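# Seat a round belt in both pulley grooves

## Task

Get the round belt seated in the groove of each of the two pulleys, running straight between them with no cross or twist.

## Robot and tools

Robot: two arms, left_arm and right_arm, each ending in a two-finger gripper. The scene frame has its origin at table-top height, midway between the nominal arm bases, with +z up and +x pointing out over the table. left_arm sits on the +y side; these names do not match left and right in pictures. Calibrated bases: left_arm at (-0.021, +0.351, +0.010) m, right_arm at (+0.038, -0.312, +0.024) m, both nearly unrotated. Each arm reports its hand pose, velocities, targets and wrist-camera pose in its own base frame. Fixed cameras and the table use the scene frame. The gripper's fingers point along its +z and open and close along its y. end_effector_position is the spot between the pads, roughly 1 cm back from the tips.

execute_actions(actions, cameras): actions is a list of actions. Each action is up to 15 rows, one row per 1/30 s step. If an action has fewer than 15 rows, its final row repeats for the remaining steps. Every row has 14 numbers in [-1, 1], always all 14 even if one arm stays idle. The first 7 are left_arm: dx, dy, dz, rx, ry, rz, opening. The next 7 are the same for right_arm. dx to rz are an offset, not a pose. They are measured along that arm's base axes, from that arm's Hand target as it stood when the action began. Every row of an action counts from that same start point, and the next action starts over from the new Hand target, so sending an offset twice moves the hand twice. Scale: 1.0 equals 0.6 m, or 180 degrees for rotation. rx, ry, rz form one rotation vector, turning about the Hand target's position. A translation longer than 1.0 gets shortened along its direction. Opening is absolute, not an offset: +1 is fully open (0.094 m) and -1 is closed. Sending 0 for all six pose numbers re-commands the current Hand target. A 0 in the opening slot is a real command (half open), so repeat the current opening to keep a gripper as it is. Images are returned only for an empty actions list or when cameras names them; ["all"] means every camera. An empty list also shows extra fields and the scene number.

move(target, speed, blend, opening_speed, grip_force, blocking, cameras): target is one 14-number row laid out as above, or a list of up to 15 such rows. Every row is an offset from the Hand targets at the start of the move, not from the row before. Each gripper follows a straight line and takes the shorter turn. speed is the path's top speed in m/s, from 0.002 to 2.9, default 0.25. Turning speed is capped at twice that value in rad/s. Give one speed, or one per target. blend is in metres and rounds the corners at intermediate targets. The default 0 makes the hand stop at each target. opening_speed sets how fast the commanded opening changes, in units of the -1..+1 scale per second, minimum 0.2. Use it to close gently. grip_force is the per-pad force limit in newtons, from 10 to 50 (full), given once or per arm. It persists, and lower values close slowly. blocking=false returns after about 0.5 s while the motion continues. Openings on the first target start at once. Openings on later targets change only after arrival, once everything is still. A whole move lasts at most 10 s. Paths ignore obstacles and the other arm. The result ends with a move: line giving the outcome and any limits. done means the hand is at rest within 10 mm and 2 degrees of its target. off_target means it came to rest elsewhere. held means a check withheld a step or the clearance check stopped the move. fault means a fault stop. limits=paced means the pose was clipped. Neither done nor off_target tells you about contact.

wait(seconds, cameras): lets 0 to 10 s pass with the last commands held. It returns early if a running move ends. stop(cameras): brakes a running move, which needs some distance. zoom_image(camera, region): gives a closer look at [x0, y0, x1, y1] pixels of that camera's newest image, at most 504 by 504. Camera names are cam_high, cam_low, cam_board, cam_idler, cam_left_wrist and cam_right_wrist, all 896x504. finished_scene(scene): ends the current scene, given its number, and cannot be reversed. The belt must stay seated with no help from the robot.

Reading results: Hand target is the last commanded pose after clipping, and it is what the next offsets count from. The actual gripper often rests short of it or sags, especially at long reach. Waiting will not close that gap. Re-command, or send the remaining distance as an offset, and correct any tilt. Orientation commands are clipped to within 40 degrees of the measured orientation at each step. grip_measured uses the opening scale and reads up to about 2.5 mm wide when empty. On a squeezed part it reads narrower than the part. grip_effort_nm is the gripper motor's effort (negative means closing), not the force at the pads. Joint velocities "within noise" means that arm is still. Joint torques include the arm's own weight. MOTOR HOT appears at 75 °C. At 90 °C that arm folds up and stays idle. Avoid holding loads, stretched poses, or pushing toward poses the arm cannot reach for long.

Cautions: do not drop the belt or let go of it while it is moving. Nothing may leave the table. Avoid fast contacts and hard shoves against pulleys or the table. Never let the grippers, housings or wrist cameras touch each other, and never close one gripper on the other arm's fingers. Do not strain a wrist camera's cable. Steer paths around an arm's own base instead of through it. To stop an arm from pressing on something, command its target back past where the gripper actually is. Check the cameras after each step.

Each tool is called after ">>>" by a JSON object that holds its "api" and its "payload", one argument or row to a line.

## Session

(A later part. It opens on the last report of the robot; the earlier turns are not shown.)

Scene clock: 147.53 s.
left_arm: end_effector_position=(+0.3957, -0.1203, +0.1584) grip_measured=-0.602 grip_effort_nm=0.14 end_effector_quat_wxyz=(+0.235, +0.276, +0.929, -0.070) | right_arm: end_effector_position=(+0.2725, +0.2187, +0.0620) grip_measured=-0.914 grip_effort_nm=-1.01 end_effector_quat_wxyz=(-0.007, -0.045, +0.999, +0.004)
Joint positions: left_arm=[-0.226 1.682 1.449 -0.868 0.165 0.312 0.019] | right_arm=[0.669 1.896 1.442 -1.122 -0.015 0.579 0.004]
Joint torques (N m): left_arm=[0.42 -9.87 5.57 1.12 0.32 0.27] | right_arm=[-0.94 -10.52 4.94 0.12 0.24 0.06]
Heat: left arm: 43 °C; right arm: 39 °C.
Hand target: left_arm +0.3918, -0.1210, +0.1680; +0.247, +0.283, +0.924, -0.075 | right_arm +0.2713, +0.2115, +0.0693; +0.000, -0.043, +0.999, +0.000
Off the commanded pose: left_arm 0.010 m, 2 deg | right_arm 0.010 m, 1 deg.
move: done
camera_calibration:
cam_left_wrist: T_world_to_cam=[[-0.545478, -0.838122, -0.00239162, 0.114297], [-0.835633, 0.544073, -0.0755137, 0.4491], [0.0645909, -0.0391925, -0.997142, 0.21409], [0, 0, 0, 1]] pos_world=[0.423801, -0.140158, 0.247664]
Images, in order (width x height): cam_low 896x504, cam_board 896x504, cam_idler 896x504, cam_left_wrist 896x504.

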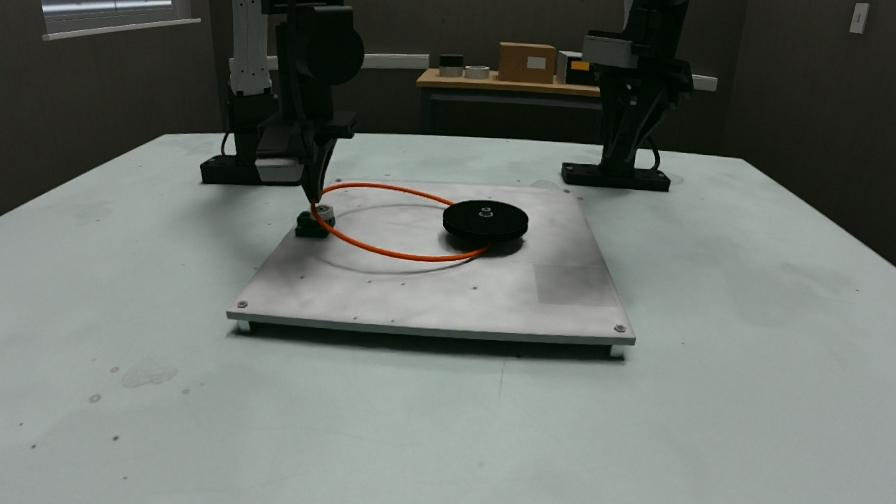

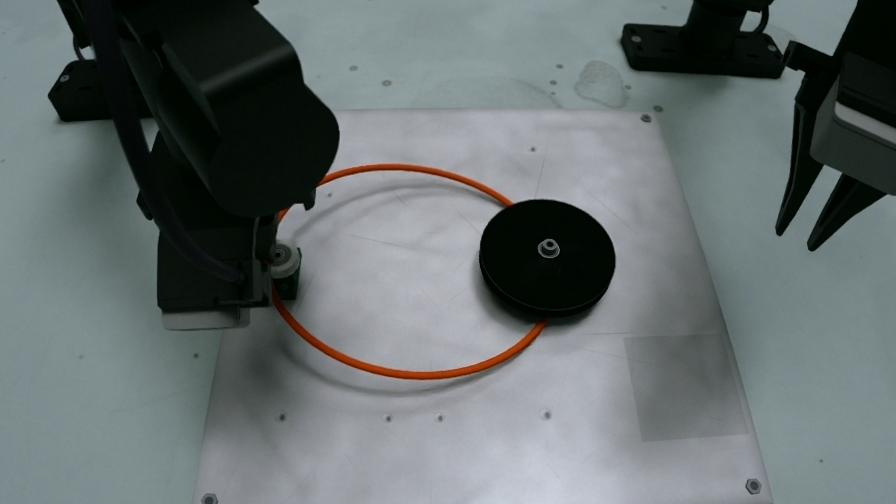

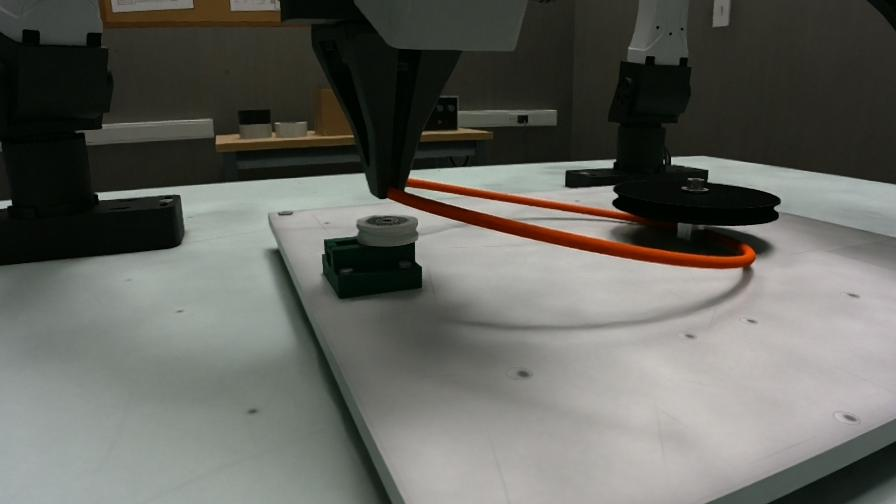

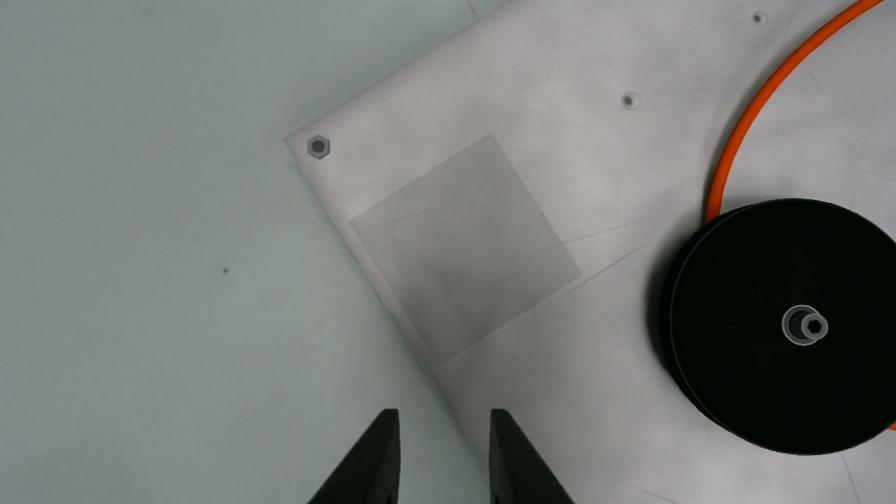

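>>> {"api": "move", "payload": {
  "target": [
    [0,0,0,0,0,0,-0.3,0,0.06,-0.03,0,0,0,-0.98],
    [0.0,0,0,0,0,0,-0.3,0.012,0.125,-0.075,0,0,0,-0.98]
  ],
  "speed": 0.12,
  "cameras": ["cam_low","cam_board","cam_idler","cam_left_wrist"]
}}

Scene clock: 150.53 s.
left_arm: end_effector_position=(+0.3956, -0.1204, +0.1584) grip_measured=-0.302 grip_effort_nm=0.14 end_effector_quat_wxyz=(+0.235, +0.276, +0.929, -0.070) | right_arm: end_effector_position=(+0.2704, +0.2797, +0.0230) grip_measured=-0.914 grip_effort_nm=-1.01 end_effector_quat_wxyz=(-0.014, -0.046, +0.999, -0.004)
Joint positions: left_arm=[-0.226 1.682 1.449 -0.868 0.165 0.313 0.033] | right_arm=[0.796 2.1 1.576 -1.073 -0.013 0.704 0.004]
Joint torques (N m): left_arm=[0.43 -9.85 5.57 1.11 0.32 0.26] | right_arm=[0.08 -8.06 7.82 0.4 0.2 0.23]
Heat: left arm: 43 °C; right arm: 39 °C.
Hand target: left_arm +0.3917, -0.1209, +0.1680; +0.247, +0.283, +0.924, -0.075 | right_arm +0.2785, +0.2865, +0.0242; +0.000, -0.043, +0.999, +0.000
Off the commanded pose: left_arm 0.010 m, 2 deg | right_arm 0.011 m, 2 deg.
move: off_target (right_arm)
camera_calibration:
cam_left_wrist: T_world_to_cam=[[-0.54616, -0.837678, -0.00228062, 0.114482], [-0.835211, 0.544756, -0.0752584, 0.448924], [0.0642847, -0.0391983, -0.997161, 0.214226], [0, 0, 0, 1]] pos_world=[0.4237, -0.140258, 0.247664]
Images, in order (width x height): cam_low 896x504, cam_board 896x504, cam_idler 896x504, cam_left_wrist 896x504.

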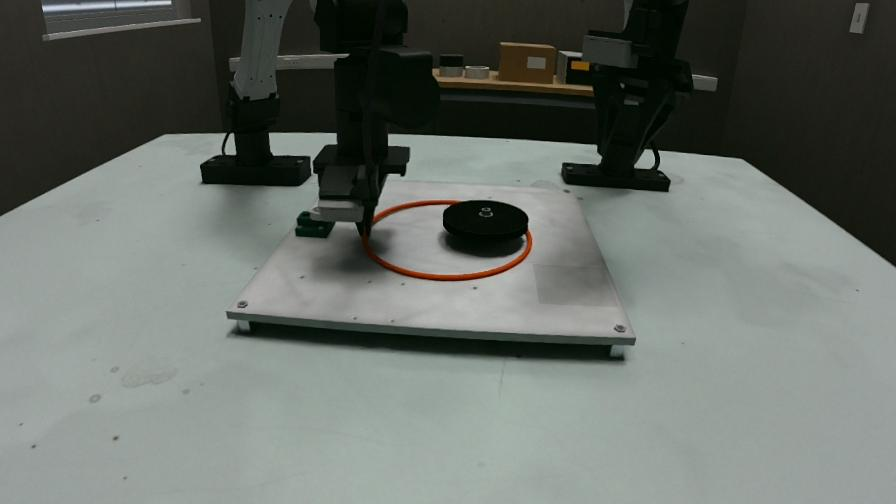

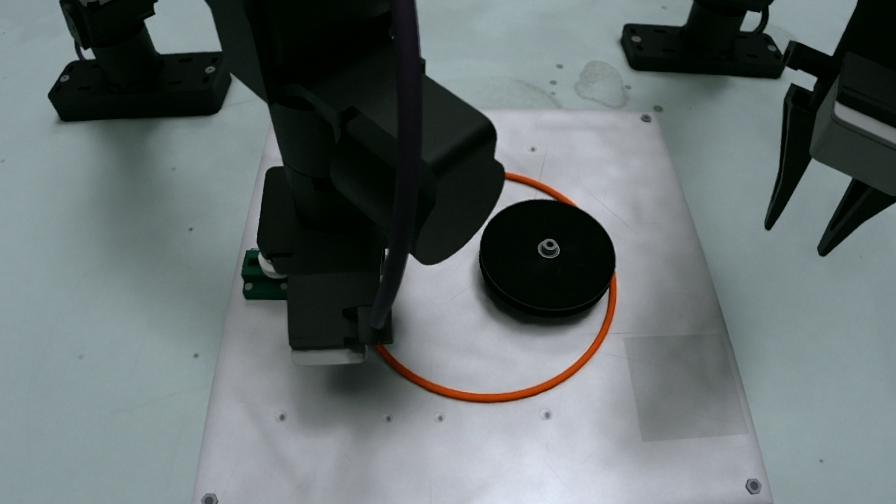

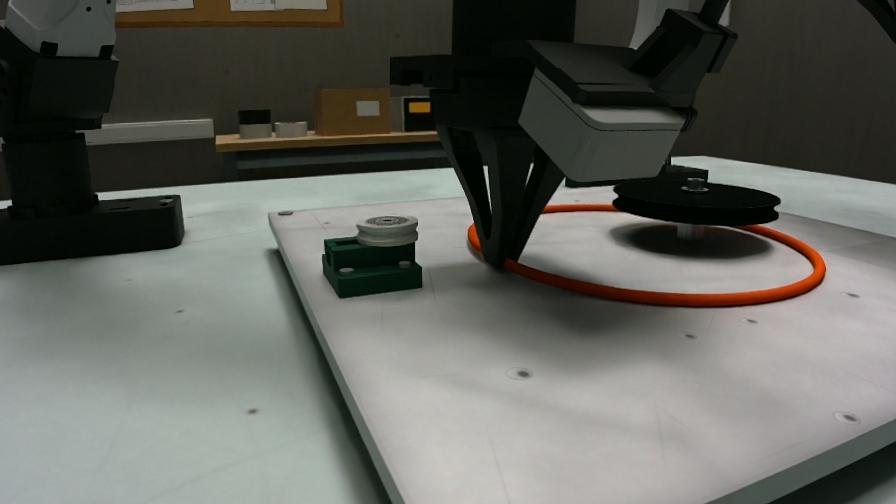

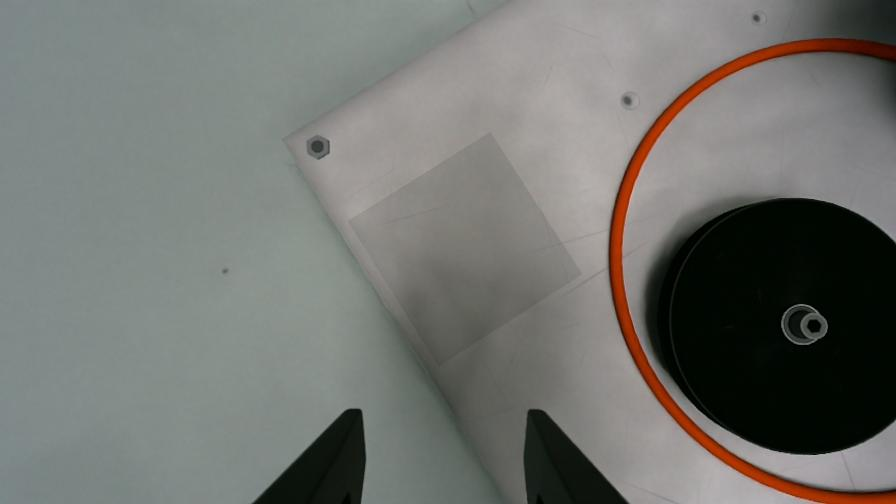

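>>> {"api": "move", "payload": {
  "target": [0.004,-0.152,-0.17,0,0,0,-0.5,0,0,0,0,0,0,-0.98],
  "speed": 0.15,
  "cameras": ["cam_left_wrist"]
}}

Scene clock: 153.20 s.
left_arm: end_effector_position=(+0.3902, -0.2116, +0.0667) grip_measured=-0.498 grip_effort_nm=-0.10 end_effector_quat_wxyz=(+0.238, +0.289, +0.924, -0.080) | right_arm: end_effector_position=(+0.2704, +0.2797, +0.0230) grip_measured=-0.914 grip_effort_nm=-1.01 end_effector_quat_wxyz=(-0.014, -0.046, +0.999, -0.004)
Joint positions: left_arm=[-0.467 1.829 1.244 -0.485 0.077 0.119 0.024] | right_arm=[0.796 2.1 1.576 -1.073 -0.013 0.704 0.004]
Joint torques (N m): left_arm=[-0.2 -7.87 5.64 1.41 -0.08 -0.02] | right_arm=[-0.06 -8.08 7.86 0.3 0.21 0.18]
Heat: left arm: 43 °C; right arm: 39 °C.
Hand target: left_arm +0.3940, -0.2123, +0.0661; +0.247, +0.283, +0.924, -0.075 | right_arm +0.2785, +0.2865, +0.0242; +0.000, -0.043, +0.999, +0.000
Off the commanded pose: left_arm 0.004 m, 1 deg | right_arm 0.011 m, 2 deg.
move: off_target (right_arm)
camera_calibration:
cam_left_wrist: T_world_to_cam=[[-0.570802, -0.82106, 0.00674403, 0.0473966], [-0.818324, 0.568189, -0.086645, 0.486322], [0.0673089, -0.054976, -0.996216, 0.114891], [0, 0, 0, 1]] pos_world=[0.41729, -0.231091, 0.156274]
Images, in order (width x height): cam_left_wrist 896x504.

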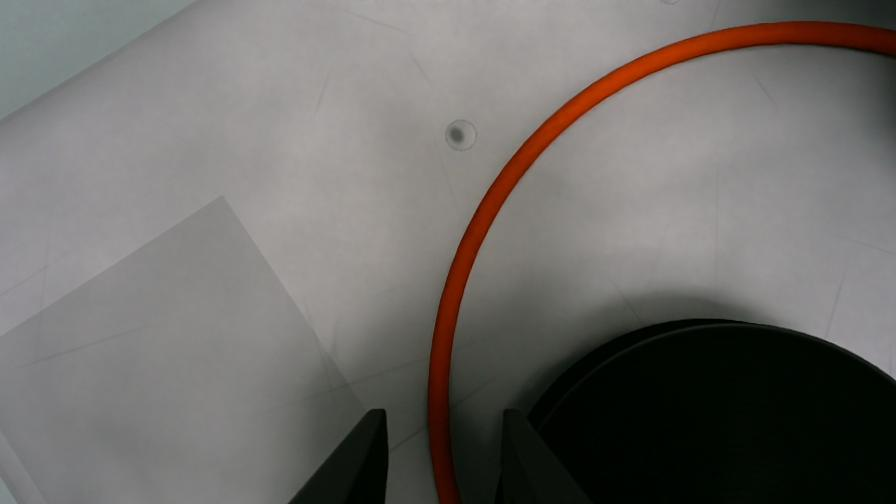

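>>> {"api": "move", "payload": {
  "target": [
    [0.016,-0.008,-0.02,0,0,0,-0.5,0,0,0,0,0,0,-0.98],
    [0.016,-0.008,-0.068,0,0,0,-0.5,0,0,0,0,0,0,-0.98],
    [0.016,-0.008,-0.068,0,0,0,-0.98,0,0,0,0,0,0,-0.98]
  ],
  "speed": 0.08,
  "cameras": ["cam_left_wrist","cam_idler"]
}}

Scene clock: 156.13 s.
left_arm: end_effector_position=(+0.4094, -0.2171, +0.0344) grip_measured=-0.978 grip_effort_nm=-0.10 end_effector_quat_wxyz=(+0.259, +0.285, +0.920, -0.073) | right_arm: end_effector_position=(+0.2704, +0.2797, +0.0230) grip_measured=-0.914 grip_effort_nm=-1.01 end_effector_quat_wxyz=(-0.014, -0.046, +0.999, -0.004)
Joint positions: left_arm=[-0.467 1.922 1.208 -0.314 0.056 0.118 0.001] | right_arm=[0.796 2.1 1.576 -1.073 -0.013 0.704 0.004]
Joint torques (N m): left_arm=[-0.18 -7.68 5.05 1.2 0.15 -0.01] | right_arm=[0.02 -8.06 7.71 0.39 0.22 0.2]
Motor temperatures (°C): left_arm=[27 43 36 36 25 25 28] | right_arm=[26 40 33 29 25 27 27]
Heat: left arm: 43 °C; right arm: 40 °C.
Hand target: left_arm +0.4037, -0.2171, +0.0253; +0.247, +0.283, +0.924, -0.075 | right_arm +0.2785, +0.2865, +0.0242; +0.000, -0.043, +0.999, +0.000
Off the commanded pose: left_arm 0.011 m, 1 deg | right_arm 0.011 m, 2 deg.
move: off_target (left_arm, right_arm); target 3's new opening was sent with left_arm's hand 0.019 m and 3 deg from that target
camera_calibration:
cam_left_wrist: T_world_to_cam=[[-0.560689, -0.827862, -0.0165115, 0.0492348], [-0.820269, 0.558049, -0.125461, 0.502221], [0.113078, -0.0568007, -0.991961, 0.0618703], [0, 0, 0, 1]] pos_world=[0.432566, -0.23599, 0.125195]
Images, in order (width x height): cam_idler 896x504, cam_left_wrist 896x504.

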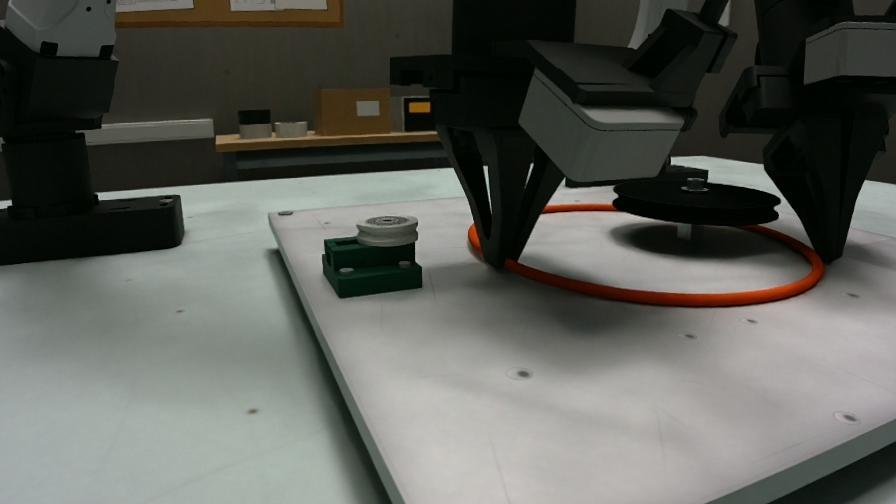

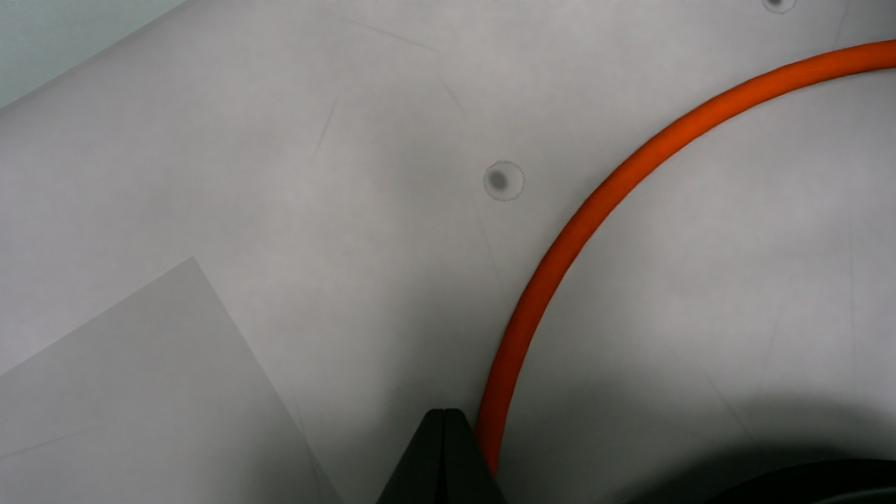

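>>> {"api": "move", "payload": {
  "target": [
    [0,0,0.04,0,0,0,-0.98,0,0,0,0,0,0,-0.98],
    [-0.012,-0.012,0.04,0,0,0,-0.5,0,0,0,0,0,0,-0.98]
  ],
  "speed": 0.08,
  "cameras": ["cam_left_wrist"]
}}

Scene clock: 158.53 s.
left_arm: end_effector_position=(+0.4058, -0.2071, +0.0364) grip_measured=-0.503 grip_effort_nm=0.18 end_effector_quat_wxyz=(+0.245, +0.273, +0.929, -0.051) | right_arm: end_effector_position=(+0.2704, +0.2797, +0.0230) grip_measured=-0.914 grip_effort_nm=-1.01 end_effector_quat_wxyz=(-0.014, -0.046, +0.999, -0.004)
Joint positions: left_arm=[-0.468 1.911 1.223 -0.377 0.011 0.101 0.023] | right_arm=[0.796 2.1 1.576 -1.073 -0.013 0.704 0.004]
Joint torques (N m): left_arm=[-2.54 -10.86 6.75 0.95 0.47 -0.07] | right_arm=[0.14 -8.02 7.9 0.35 0.21 0.24]
Heat: left arm: 42 °C; right arm: 40 °C.
Hand target: left_arm +0.3965, -0.2241, +0.0492; +0.247, +0.283, +0.924, -0.075 | right_arm +0.2785, +0.2865, +0.0242; +0.000, -0.043, +0.999, +0.000
Off the commanded pose: left_arm 0.023 m, 3 deg | right_arm 0.011 m, 2 deg.
move: off_target (left_arm, right_arm); target 2's new opening was sent with left_arm's hand 0.018 m and 1 deg from that target
camera_calibration:
cam_left_wrist: T_world_to_cam=[[-0.531243, -0.846178, -0.0420044, 0.0407617], [-0.841987, 0.532814, -0.0846591, 0.496028], [0.0940172, -0.00960736, -0.995524, 0.0824251], [0, 0, 0, 1]] pos_world=[0.431554, -0.229007, 0.125762]
Images, in order (width x height): cam_left_wrist 896x504.

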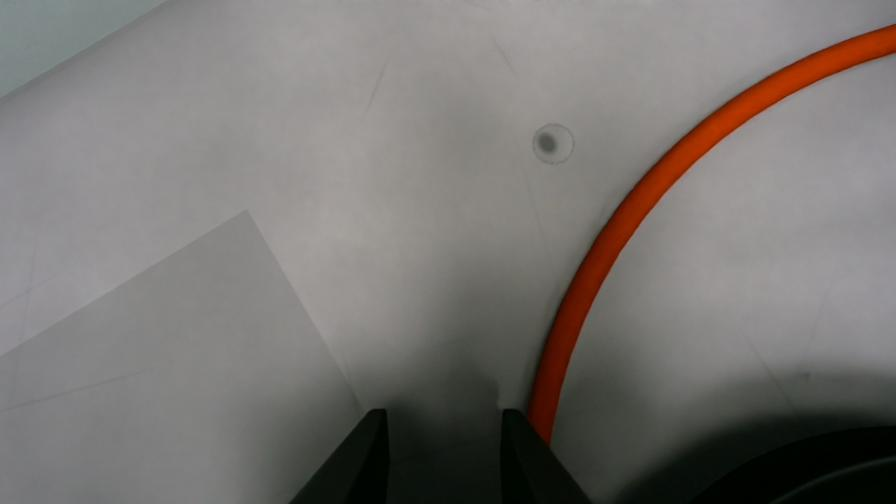

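>>> {"api": "move", "payload": {
  "target": [
    [0.01,0.015,0.06,0,0,0,-0.5,0,0,0,0,0,0,-0.98],
    [0.0,-0.005,0.03,0,0,0,-0.4,0,0,0,0,0,0,-0.98]
  ],
  "speed": 0.1,
  "cameras": ["cam_left_wrist"]
}}

Scene clock: 161.23 s.
left_arm: end_effector_position=(+0.3957, -0.2230, +0.0622) grip_measured=-0.402 grip_effort_nm=0.14 end_effector_quat_wxyz=(+0.236, +0.285, +0.926, -0.071) | right_arm: end_effector_position=(+0.2704, +0.2797, +0.0230) grip_measured=-0.914 grip_effort_nm=-1.01 end_effector_quat_wxyz=(-0.014, -0.046, +0.999, -0.004)
Joint positions: left_arm=[-0.496 1.874 1.289 -0.49 0.046 0.09 0.028] | right_arm=[0.796 2.1 1.576 -1.073 -0.013 0.704 0.004]
Joint torques (N m): left_arm=[-0.59 -9.43 5.63 1.35 0.08 -0.03] | right_arm=[0.02 -8.03 7.87 0.34 0.17 0.19]
Heat: left arm: 43 °C; right arm: 40 °C.
Hand target: left_arm +0.3965, -0.2272, +0.0672; +0.247, +0.283, +0.924, -0.075 | right_arm +0.2785, +0.2865, +0.0242; +0.000, -0.043, +0.999, +0.000
Off the commanded pose: left_arm 0.007 m, 1 deg | right_arm 0.011 m, 2 deg.
move: off_target (right_arm)
camera_calibration:
cam_left_wrist: T_world_to_cam=[[-0.561401, -0.827523, -0.00596423, 0.03682], [-0.824786, 0.560103, -0.0775501, 0.497047], [0.067515, -0.0386175, -0.996971, 0.113042], [0, 0, 0, 1]] pos_world=[0.422996, -0.243562, 0.151465]
Images, in order (width x height): cam_left_wrist 896x504.

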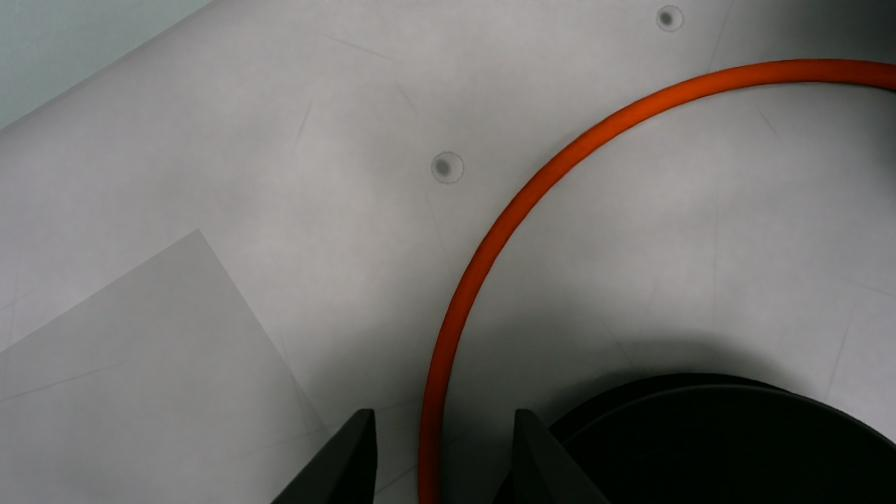

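>>> {"api": "move", "payload": {
  "target": [-0.012,0.002,-0.07,0,0,0,-0.4,0,0,0,0,0,0,-0.98],
  "speed": 0.08,
  "cameras": ["cam_left_wrist"]
}}

Scene clock: 162.77 s.
left_arm: end_effector_position=(+0.4080, -0.2285, +0.0517) grip_measured=-0.402 grip_effort_nm=0.14 end_effector_quat_wxyz=(+0.290, +0.277, +0.913, -0.080) | right_arm: end_effector_position=(+0.2704, +0.2797, +0.0230) grip_measured=-0.914 grip_effort_nm=-1.01 end_effector_quat_wxyz=(-0.014, -0.046, +0.999, -0.004)
Joint positions: left_arm=[-0.496 1.874 1.181 -0.268 0.04 0.081 0.028] | right_arm=[0.796 2.1 1.576 -1.073 -0.013 0.704 0.004]
Joint torques (N m): left_arm=[-1.18 -6.16 4.03 0.98 0.1 0.02] | right_arm=[-0.01 -8.18 7.83 0.35 0.21 0.22]
Heat: left arm: 43 °C; right arm: 40 °C.
Hand target: left_arm +0.3894, -0.2261, +0.0253; +0.247, +0.283, +0.924, -0.075 | right_arm +0.2785, +0.2865, +0.0242; +0.000, -0.043, +0.999, +0.000
Off the commanded pose: left_arm 0.033 m, 5 deg | right_arm 0.011 m, 2 deg.
move: off_target (left_arm, right_arm)
camera_calibration:
cam_left_wrist: T_world_to_cam=[[-0.551112, -0.834258, -0.0169944, 0.0340524], [-0.81753, 0.543916, -0.18921, 0.508576], [0.167093, -0.0903822, -0.98179, 0.0484199], [0, 0, 0, 1]] pos_world=[0.426452, -0.243837, 0.144344]
Images, in order (width x height): cam_left_wrist 896x504.

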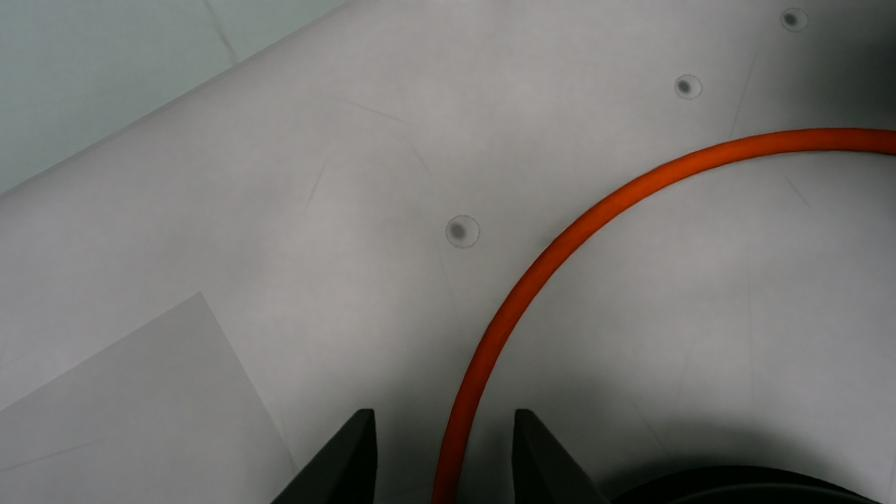

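>>> {"api": "move", "payload": {
  "target": [0.008,0,-0.018,0,0,0,-0.4,0,0,0,0,0,0,-0.98],
  "speed": 0.05,
  "cameras": ["cam_left_wrist"]
}}

Scene clock: 163.93 s.
left_arm: end_effector_position=(+0.4164, -0.2330, +0.0465) grip_measured=-0.402 grip_effort_nm=0.14 end_effector_quat_wxyz=(+0.302, +0.276, +0.909, -0.083) | right_arm: end_effector_position=(+0.2704, +0.2797, +0.0230) grip_measured=-0.914 grip_effort_nm=-1.01 end_effector_quat_wxyz=(-0.014, -0.046, +0.999, -0.004)
Joint positions: left_arm=[-0.496 1.904 1.181 -0.211 0.04 0.081 0.028] | right_arm=[0.796 2.1 1.576 -1.073 -0.013 0.704 0.004]
Joint torques (N m): left_arm=[-0.58 -6.02 3.99 0.75 0.13 0.08] | right_arm=[0.17 -8.21 7.71 0.37 0.19 0.19]
Heat: left arm: 43 °C; right arm: 40 °C.
Hand target: left_arm +0.3941, -0.2260, +0.0144; +0.247, +0.283, +0.924, -0.075 | right_arm +0.2785, +0.2865, +0.0242; +0.000, -0.043, +0.999, +0.000
Off the commanded pose: left_arm 0.040 m, 7 deg | right_arm 0.011 m, 2 deg.
move: off_target (left_arm, right_arm)
camera_calibration:
cam_left_wrist: T_world_to_cam=[[-0.550678, -0.834494, -0.019332, 0.034582], [-0.812704, 0.541295, -0.215668, 0.515524], [0.190438, -0.103053, -0.976275, 0.0284914], [0, 0, 0, 1]] pos_world=[0.432586, -0.247256, 0.139666]
Images, in order (width x height): cam_left_wrist 896x504.

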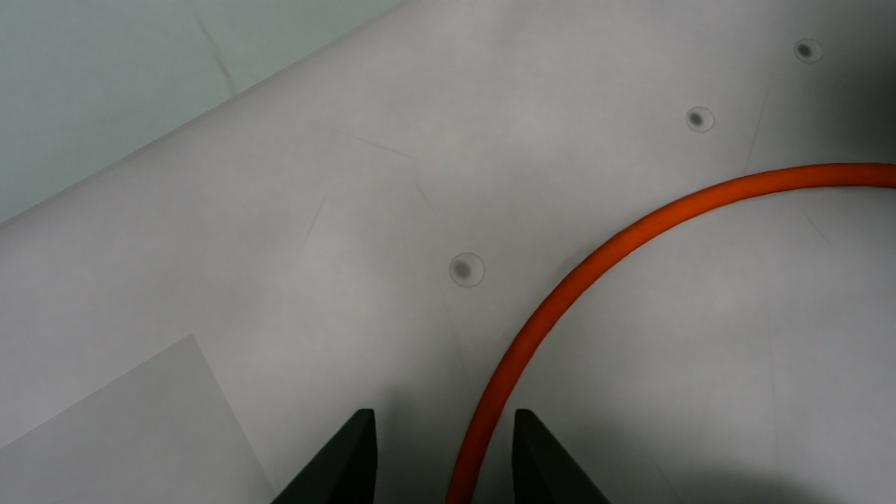

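>>> {"api": "move", "payload": {
  "target": [
    [0,-0.003,0.11,0,0,0,-0.4,0,0,0,0,0,0,-0.98],
    [0,-0.003,0.055,0,0,0,-0.4,0,0,0,0,0,0,-0.98],
    [0,-0.003,0.018,0,0,0,-0.4,0,0,0,0,0,0,-0.98]
  ],
  "speed": 0.15,
  "cameras": ["cam_left_wrist"]
}}

Scene clock: 166.83 s.
left_arm: end_effector_position=(+0.4118, -0.2291, +0.0489) grip_measured=-0.402 grip_effort_nm=0.14 end_effector_quat_wxyz=(+0.286, +0.276, +0.914, -0.075) | right_arm: end_effector_position=(+0.2704, +0.2797, +0.0230) grip_measured=-0.914 grip_effort_nm=-1.01 end_effector_quat_wxyz=(-0.014, -0.046, +0.999, -0.004)
Joint positions: left_arm=[-0.497 1.896 1.204 -0.279 0.03 0.081 0.028] | right_arm=[0.796 2.1 1.576 -1.073 -0.013 0.704 0.004]
Joint torques (N m): left_arm=[-0.9 -6.63 4.11 0.97 0.2 0.04] | right_arm=[0.06 -8.21 7.8 0.39 0.23 0.23]
Heat: left arm: 43 °C; right arm: 40 °C.
Hand target: left_arm +0.3941, -0.2278, +0.0252; +0.247, +0.283, +0.924, -0.075 | right_arm +0.2785, +0.2865, +0.0242; +0.000, -0.043, +0.999, +0.000
Off the commanded pose: left_arm 0.030 m, 5 deg | right_arm 0.011 m, 2 deg.
move: off_target (left_arm, right_arm)
camera_calibration:
cam_left_wrist: T_world_to_cam=[[-0.547254, -0.836638, -0.0234626, 0.0336867], [-0.820992, 0.542049, -0.17932, 0.512132], [0.162743, -0.0788708, -0.983511, 0.0494241], [0, 0, 0, 1]] pos_world=[0.430848, -0.245519, 0.141235]
Images, in order (width x height): cam_left_wrist 896x504.

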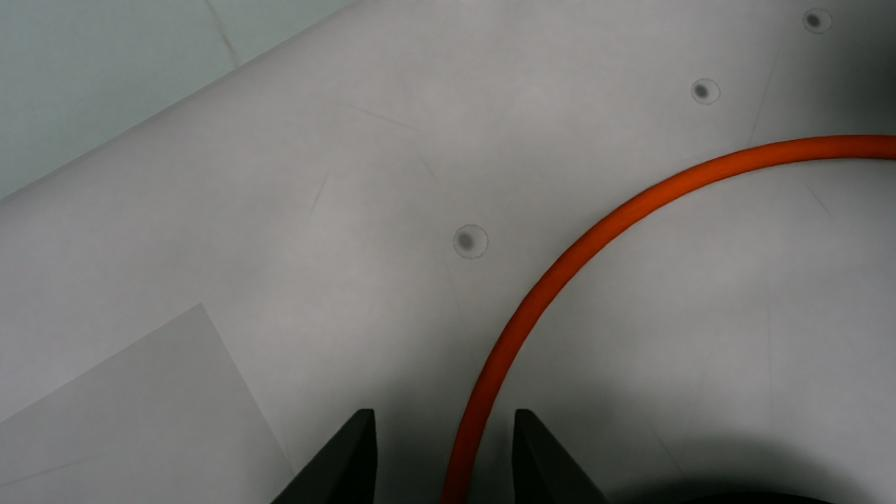

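>>> {"api": "move", "payload": {
  "target": [
    [0.01,0.003,0.06,0,0,0,-0.4,0,0,0,0,0,0,-0.98],
    [0.013,0.004,-0.006,0,0,0,-0.4,0,0,0,0,0,0,-0.98]
  ],
  "speed": 0.12,
  "cameras": ["cam_left_wrist"]
}}

Scene clock: 169.73 s.
left_arm: end_effector_position=(+0.4175, -0.2290, +0.0447) grip_measured=-0.402 grip_effort_nm=0.14 end_effector_quat_wxyz=(+0.284, +0.274, +0.916, -0.074) | right_arm: end_effector_position=(+0.2704, +0.2797, +0.0230) grip_measured=-0.914 grip_effort_nm=-1.01 end_effector_quat_wxyz=(-0.014, -0.046, +0.999, -0.004)
Joint positions: left_arm=[-0.491 1.922 1.224 -0.277 0.03 0.081 0.028] | right_arm=[0.796 2.1 1.576 -1.073 -0.013 0.704 0.004]
Joint torques (N m): left_arm=[0.01 -6.82 4.07 1.01 0.3 0.19] | right_arm=[0.08 -8.21 7.83 0.37 0.23 0.22]
Heat: left arm: 42 °C; right arm: 40 °C.
Hand target: left_arm +0.4020, -0.2255, +0.0217; +0.247, +0.283, +0.924, -0.075 | right_arm +0.2785, +0.2865, +0.0242; +0.000, -0.043, +0.999, +0.000
Off the commanded pose: left_arm 0.028 m, 4 deg | right_arm 0.011 m, 2 deg.
move: off_target (left_arm, right_arm)
camera_calibration:
cam_left_wrist: T_world_to_cam=[[-0.542367, -0.839814, -0.0234663, 0.0340139], [-0.824823, 0.53758, -0.175145, 0.516368], [0.159704, -0.0756374, -0.984263, 0.0464244], [0, 0, 0, 1]] pos_world=[0.436946, -0.245512, 0.136931]
Images, in order (width x height): cam_left_wrist 896x504.

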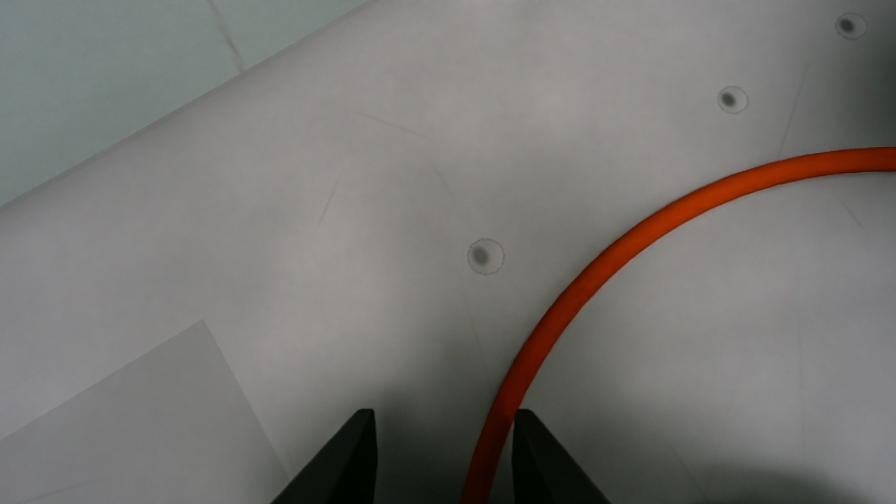

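>>> {"api": "wait", "payload": {
  "seconds": 0.1,
  "cameras": ["all"]
}}

>>> {"api": "zoom_image", "payload": {
  "camera": "cam_low",
  "region": [380, 130, 630, 290]
}}

>>> {"api": "zoom_image", "payload": {
  "camera": "cam_idler",
  "region": [580, 90, 890, 300]
}}

Scene clock: 170.20 s.
left_arm: end_effector_position=(+0.4175, -0.2290, +0.0447) grip_measured=-0.402 grip_effort_nm=0.14 end_effector_quat_wxyz=(+0.284, +0.274, +0.916, -0.074) | right_arm: end_effector_position=(+0.2704, +0.2797, +0.0230) grip_measured=-0.914 grip_effort_nm=-1.01 end_effector_quat_wxyz=(-0.014, -0.046, +0.999, -0.004)
Joint positions: left_arm=[-0.491 1.922 1.224 -0.277 0.03 0.081 0.028] | right_arm=[0.796 2.1 1.576 -1.073 -0.013 0.704 0.004]
Joint torques (N m): left_arm=[0.02 -6.8 4.1 1.02 0.29 0.19] | right_arm=[0.13 -8.05 7.71 0.38 0.21 0.21]
Heat: left arm: 42 °C; right arm: 41 °C.
Hand target: left_arm +0.4019, -0.2255, +0.0217; +0.247, +0.283, +0.924, -0.075 | right_arm +0.2785, +0.2865, +0.0242; +0.000, -0.043, +0.999, +0.000
Tool commands: left_gripper/opening=-0.4 right_gripper/opening=-0.98
Off the commanded pose: left_arm 0.028 m, 4 deg | right_arm 0.011 m, 2 deg.
wait: 0.10 s; at rest from the start
camera_calibration:
cam_left_wrist: T_world_to_cam=[[-0.542367, -0.839814, -0.0234663, 0.0340139], [-0.824823, 0.53758, -0.175145, 0.516368], [0.159704, -0.0756374, -0.984263, 0.0464244], [0, 0, 0, 1]] pos_world=[0.436946, -0.245512, 0.136931]
cam_right_wrist: T_world_to_cam=[[0.0926602, -0.995656, 0.00913579, 0.255219], [-0.892529, -0.0789886, 0.444019, 0.292049], [-0.441368, -0.0492968, -0.895971, 0.244644], [0, 0, 0, 1]] pos_world=[0.344992, 0.289239, 0.0871868]

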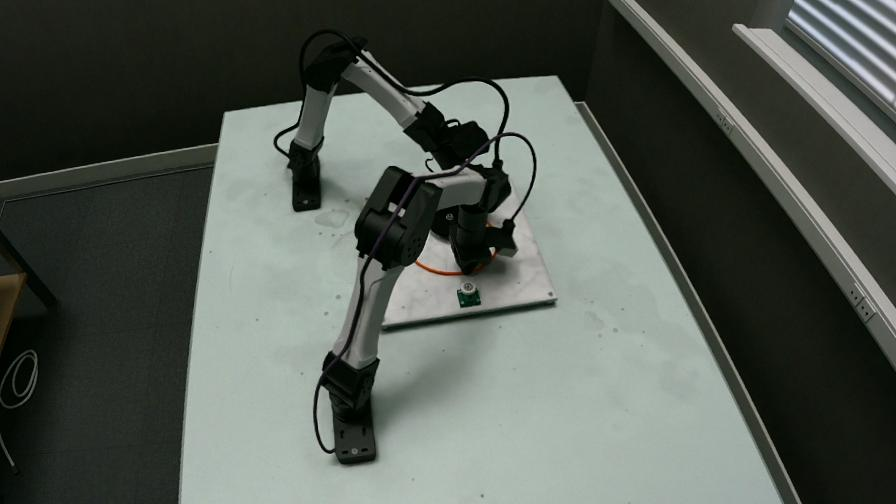

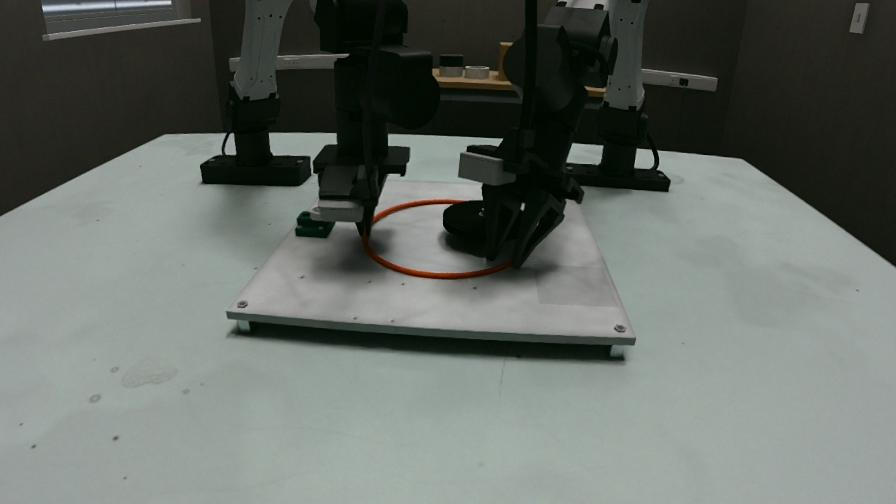

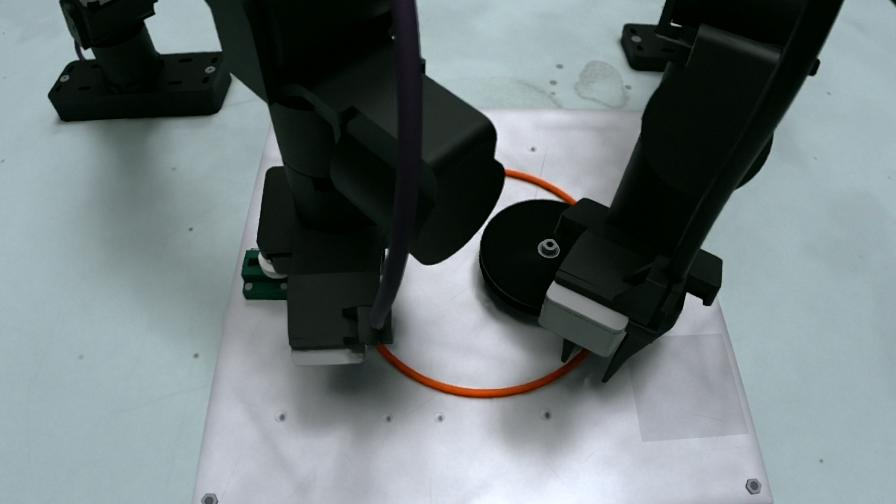

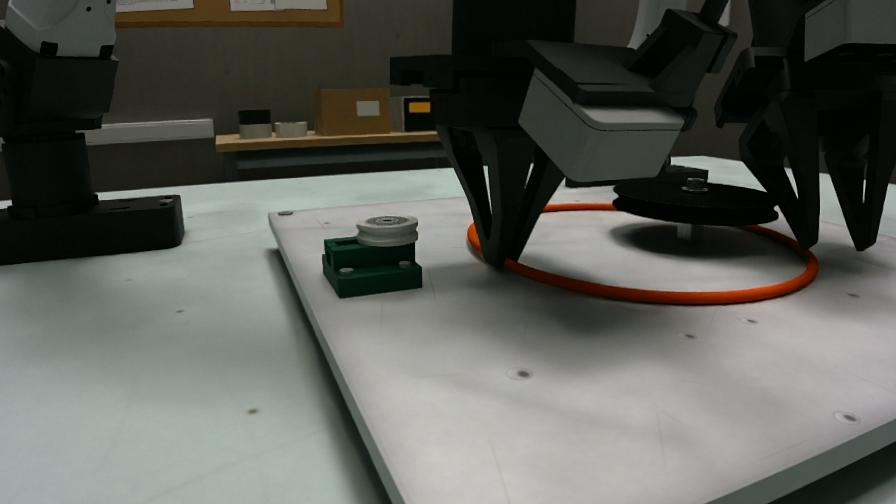

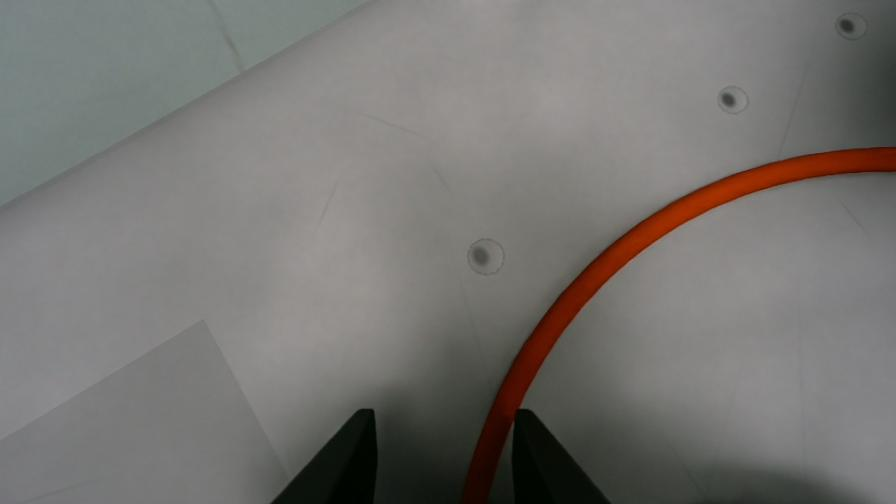

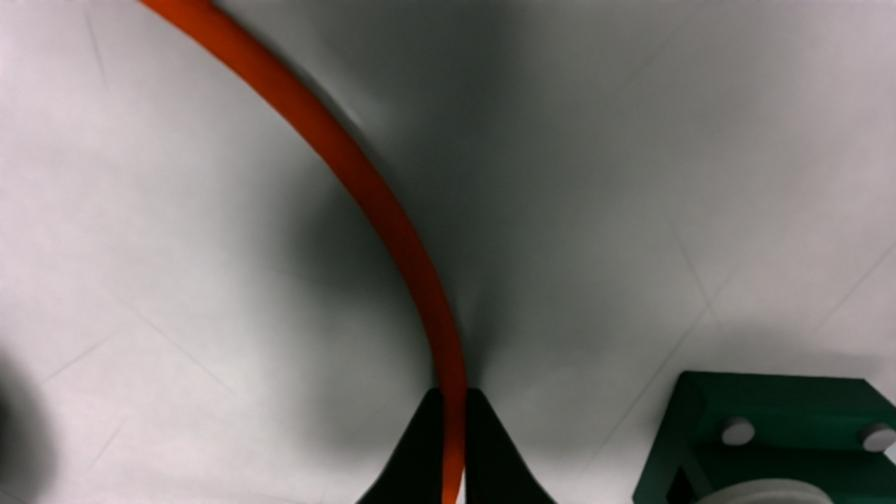

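Scaled by 2.016 from the camera's 896x504 image, which has a finer 1280x720 frame.

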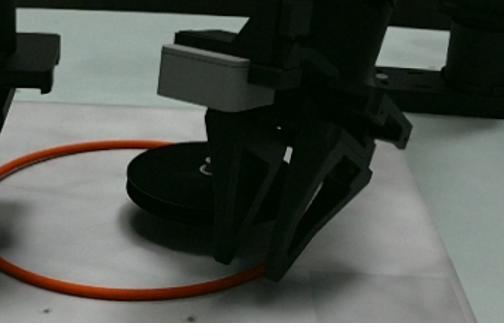

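Scaled by 1.626 from the camera's 896x504 image, which has a finer 1280x720 frame.

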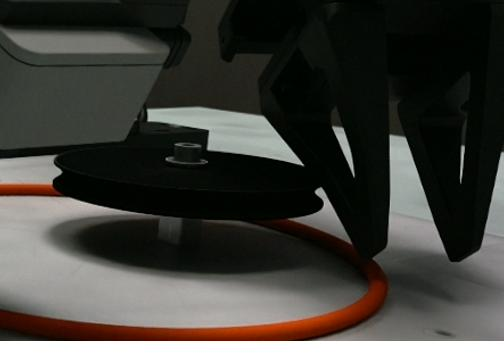

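>>> {"api": "move", "payload": {
  "target": [
    [0.005,-0.0,0.06,0,0,0,-0.4,0,0,0,0,0,0,-0.98],
    [0.01,-0.018,0.03,0,0,0,-0.65,0,0,0,0,0,0,-0.98]
  ],
  "speed": 0.1,
  "cameras": ["cam_left_wrist"]
}}

Scene clock: 173.40 s.
left_arm: end_effector_position=(+0.4122, -0.2280, +0.0431) grip_measured=-0.648 grip_effort_nm=-0.09 end_effector_quat_wxyz=(+0.258, +0.277, +0.923, -0.069) | right_arm: end_effector_position=(+0.2704, +0.2797, +0.0230) grip_measured=-0.914 grip_effort_nm=-1.01 end_effector_quat_wxyz=(-0.014, -0.046, +0.999, -0.004)
Joint positions: left_arm=[-0.494 1.934 1.267 -0.363 0.03 0.081 0.017] | right_arm=[0.796 2.1 1.576 -1.073 -0.013 0.704 0.004]
Joint torques (N m): left_arm=[-1.33 -7.41 7.73 1.01 0.2 0.02] | right_arm=[0.08 -8.12 7.75 0.37 0.27 0.2]
Heat: left arm: 42 °C; right arm: 41 °C.
Hand target: left_arm +0.4079, -0.2362, +0.0397; +0.247, +0.283, +0.924, -0.075 | right_arm +0.2785, +0.2865, +0.0242; +0.000, -0.043, +0.999, +0.000
Off the commanded pose: left_arm 0.010 m, 2 deg | right_arm 0.011 m, 2 deg.
move: off_target (right_arm); target 2's new opening was sent with left_arm's hand 0.012 m and 2 deg from that target
camera_calibration:
cam_left_wrist: T_world_to_cam=[[-0.546112, -0.837492, -0.0192133, 0.0339045], [-0.830227, 0.544149, -0.120935, 0.512473], [0.111737, -0.0500925, -0.992474, 0.0717036], [0, 0, 0, 1]] pos_world=[0.435972, -0.246875, 0.133791]
Images, in order (width x height): cam_left_wrist 896x504.

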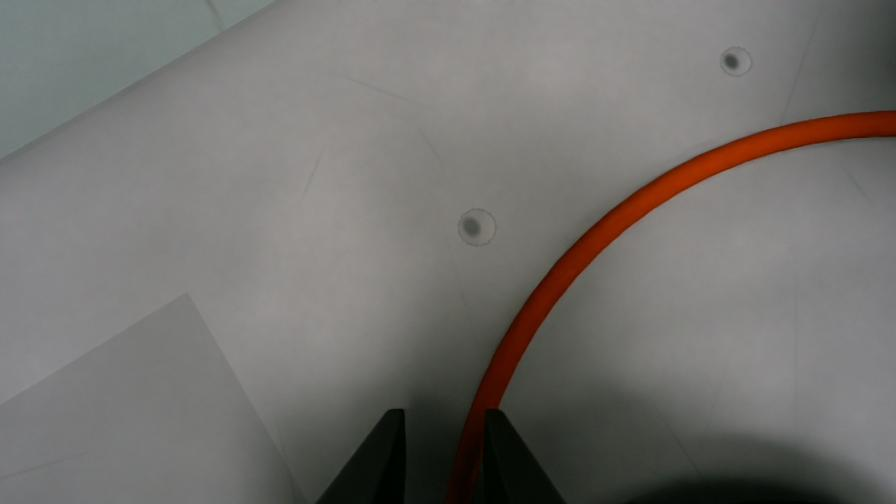

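>>> {"api": "move", "payload": {
  "target": [
    [0,0,0.035,0,0,0,-0.65,0,0,0,0,0,0,-0.98],
    [-0.003,-0.012,0.03,0,0,0,-0.65,0,0,0,0,0,0,-0.98],
    [-0.003,-0.012,-0.03,0,0,0,-0.65,0,0,0,0,0,0,-0.98]
  ],
  "speed": 0.1,
  "cameras": ["cam_left_wrist"]
}}

Scene clock: 176.03 s.
left_arm: end_effector_position=(+0.4203, -0.2439, +0.0419) grip_measured=-0.648 grip_effort_nm=-0.08 end_effector_quat_wxyz=(+0.277, +0.279, +0.916, -0.076) | right_arm: end_effector_position=(+0.2704, +0.2797, +0.0230) grip_measured=-0.914 grip_effort_nm=-1.01 end_effector_quat_wxyz=(-0.014, -0.046, +0.999, -0.004)
Joint positions: left_arm=[-0.517 1.966 1.282 -0.304 0.025 0.066 0.017] | right_arm=[0.796 2.1 1.576 -1.073 -0.013 0.704 0.004]
Joint torques (N m): left_arm=[-0.94 -7.3 4.31 1.11 0.14 0] | right_arm=[-0.03 -8.05 7.82 0.35 0.2 0.23]
Heat: left arm: 42 °C; right arm: 41 °C.
Hand target: left_arm +0.4061, -0.2435, +0.0217; +0.247, +0.283, +0.924, -0.075 | right_arm +0.2785, +0.2865, +0.0242; +0.000, -0.043, +0.999, +0.000
Off the commanded pose: left_arm 0.025 m, 4 deg | right_arm 0.011 m, 2 deg.
move: off_target (left_arm, right_arm)
camera_calibration:
cam_left_wrist: T_world_to_cam=[[-0.552358, -0.833402, -0.0184691, 0.0285432], [-0.820774, 0.547594, -0.162702, 0.526324], [0.14571, -0.0747109, -0.986502, 0.0483134], [0, 0, 0, 1]] pos_world=[0.440719, -0.260814, 0.133823]
Images, in order (width x height): cam_left_wrist 896x504.

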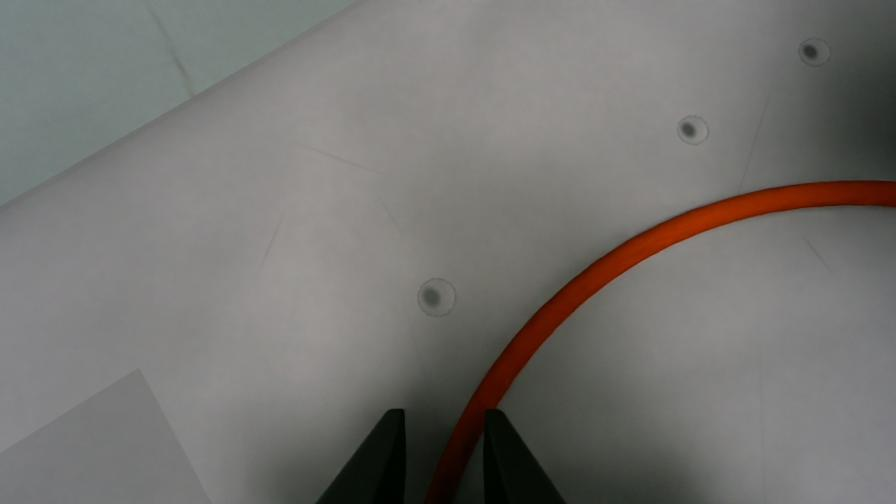

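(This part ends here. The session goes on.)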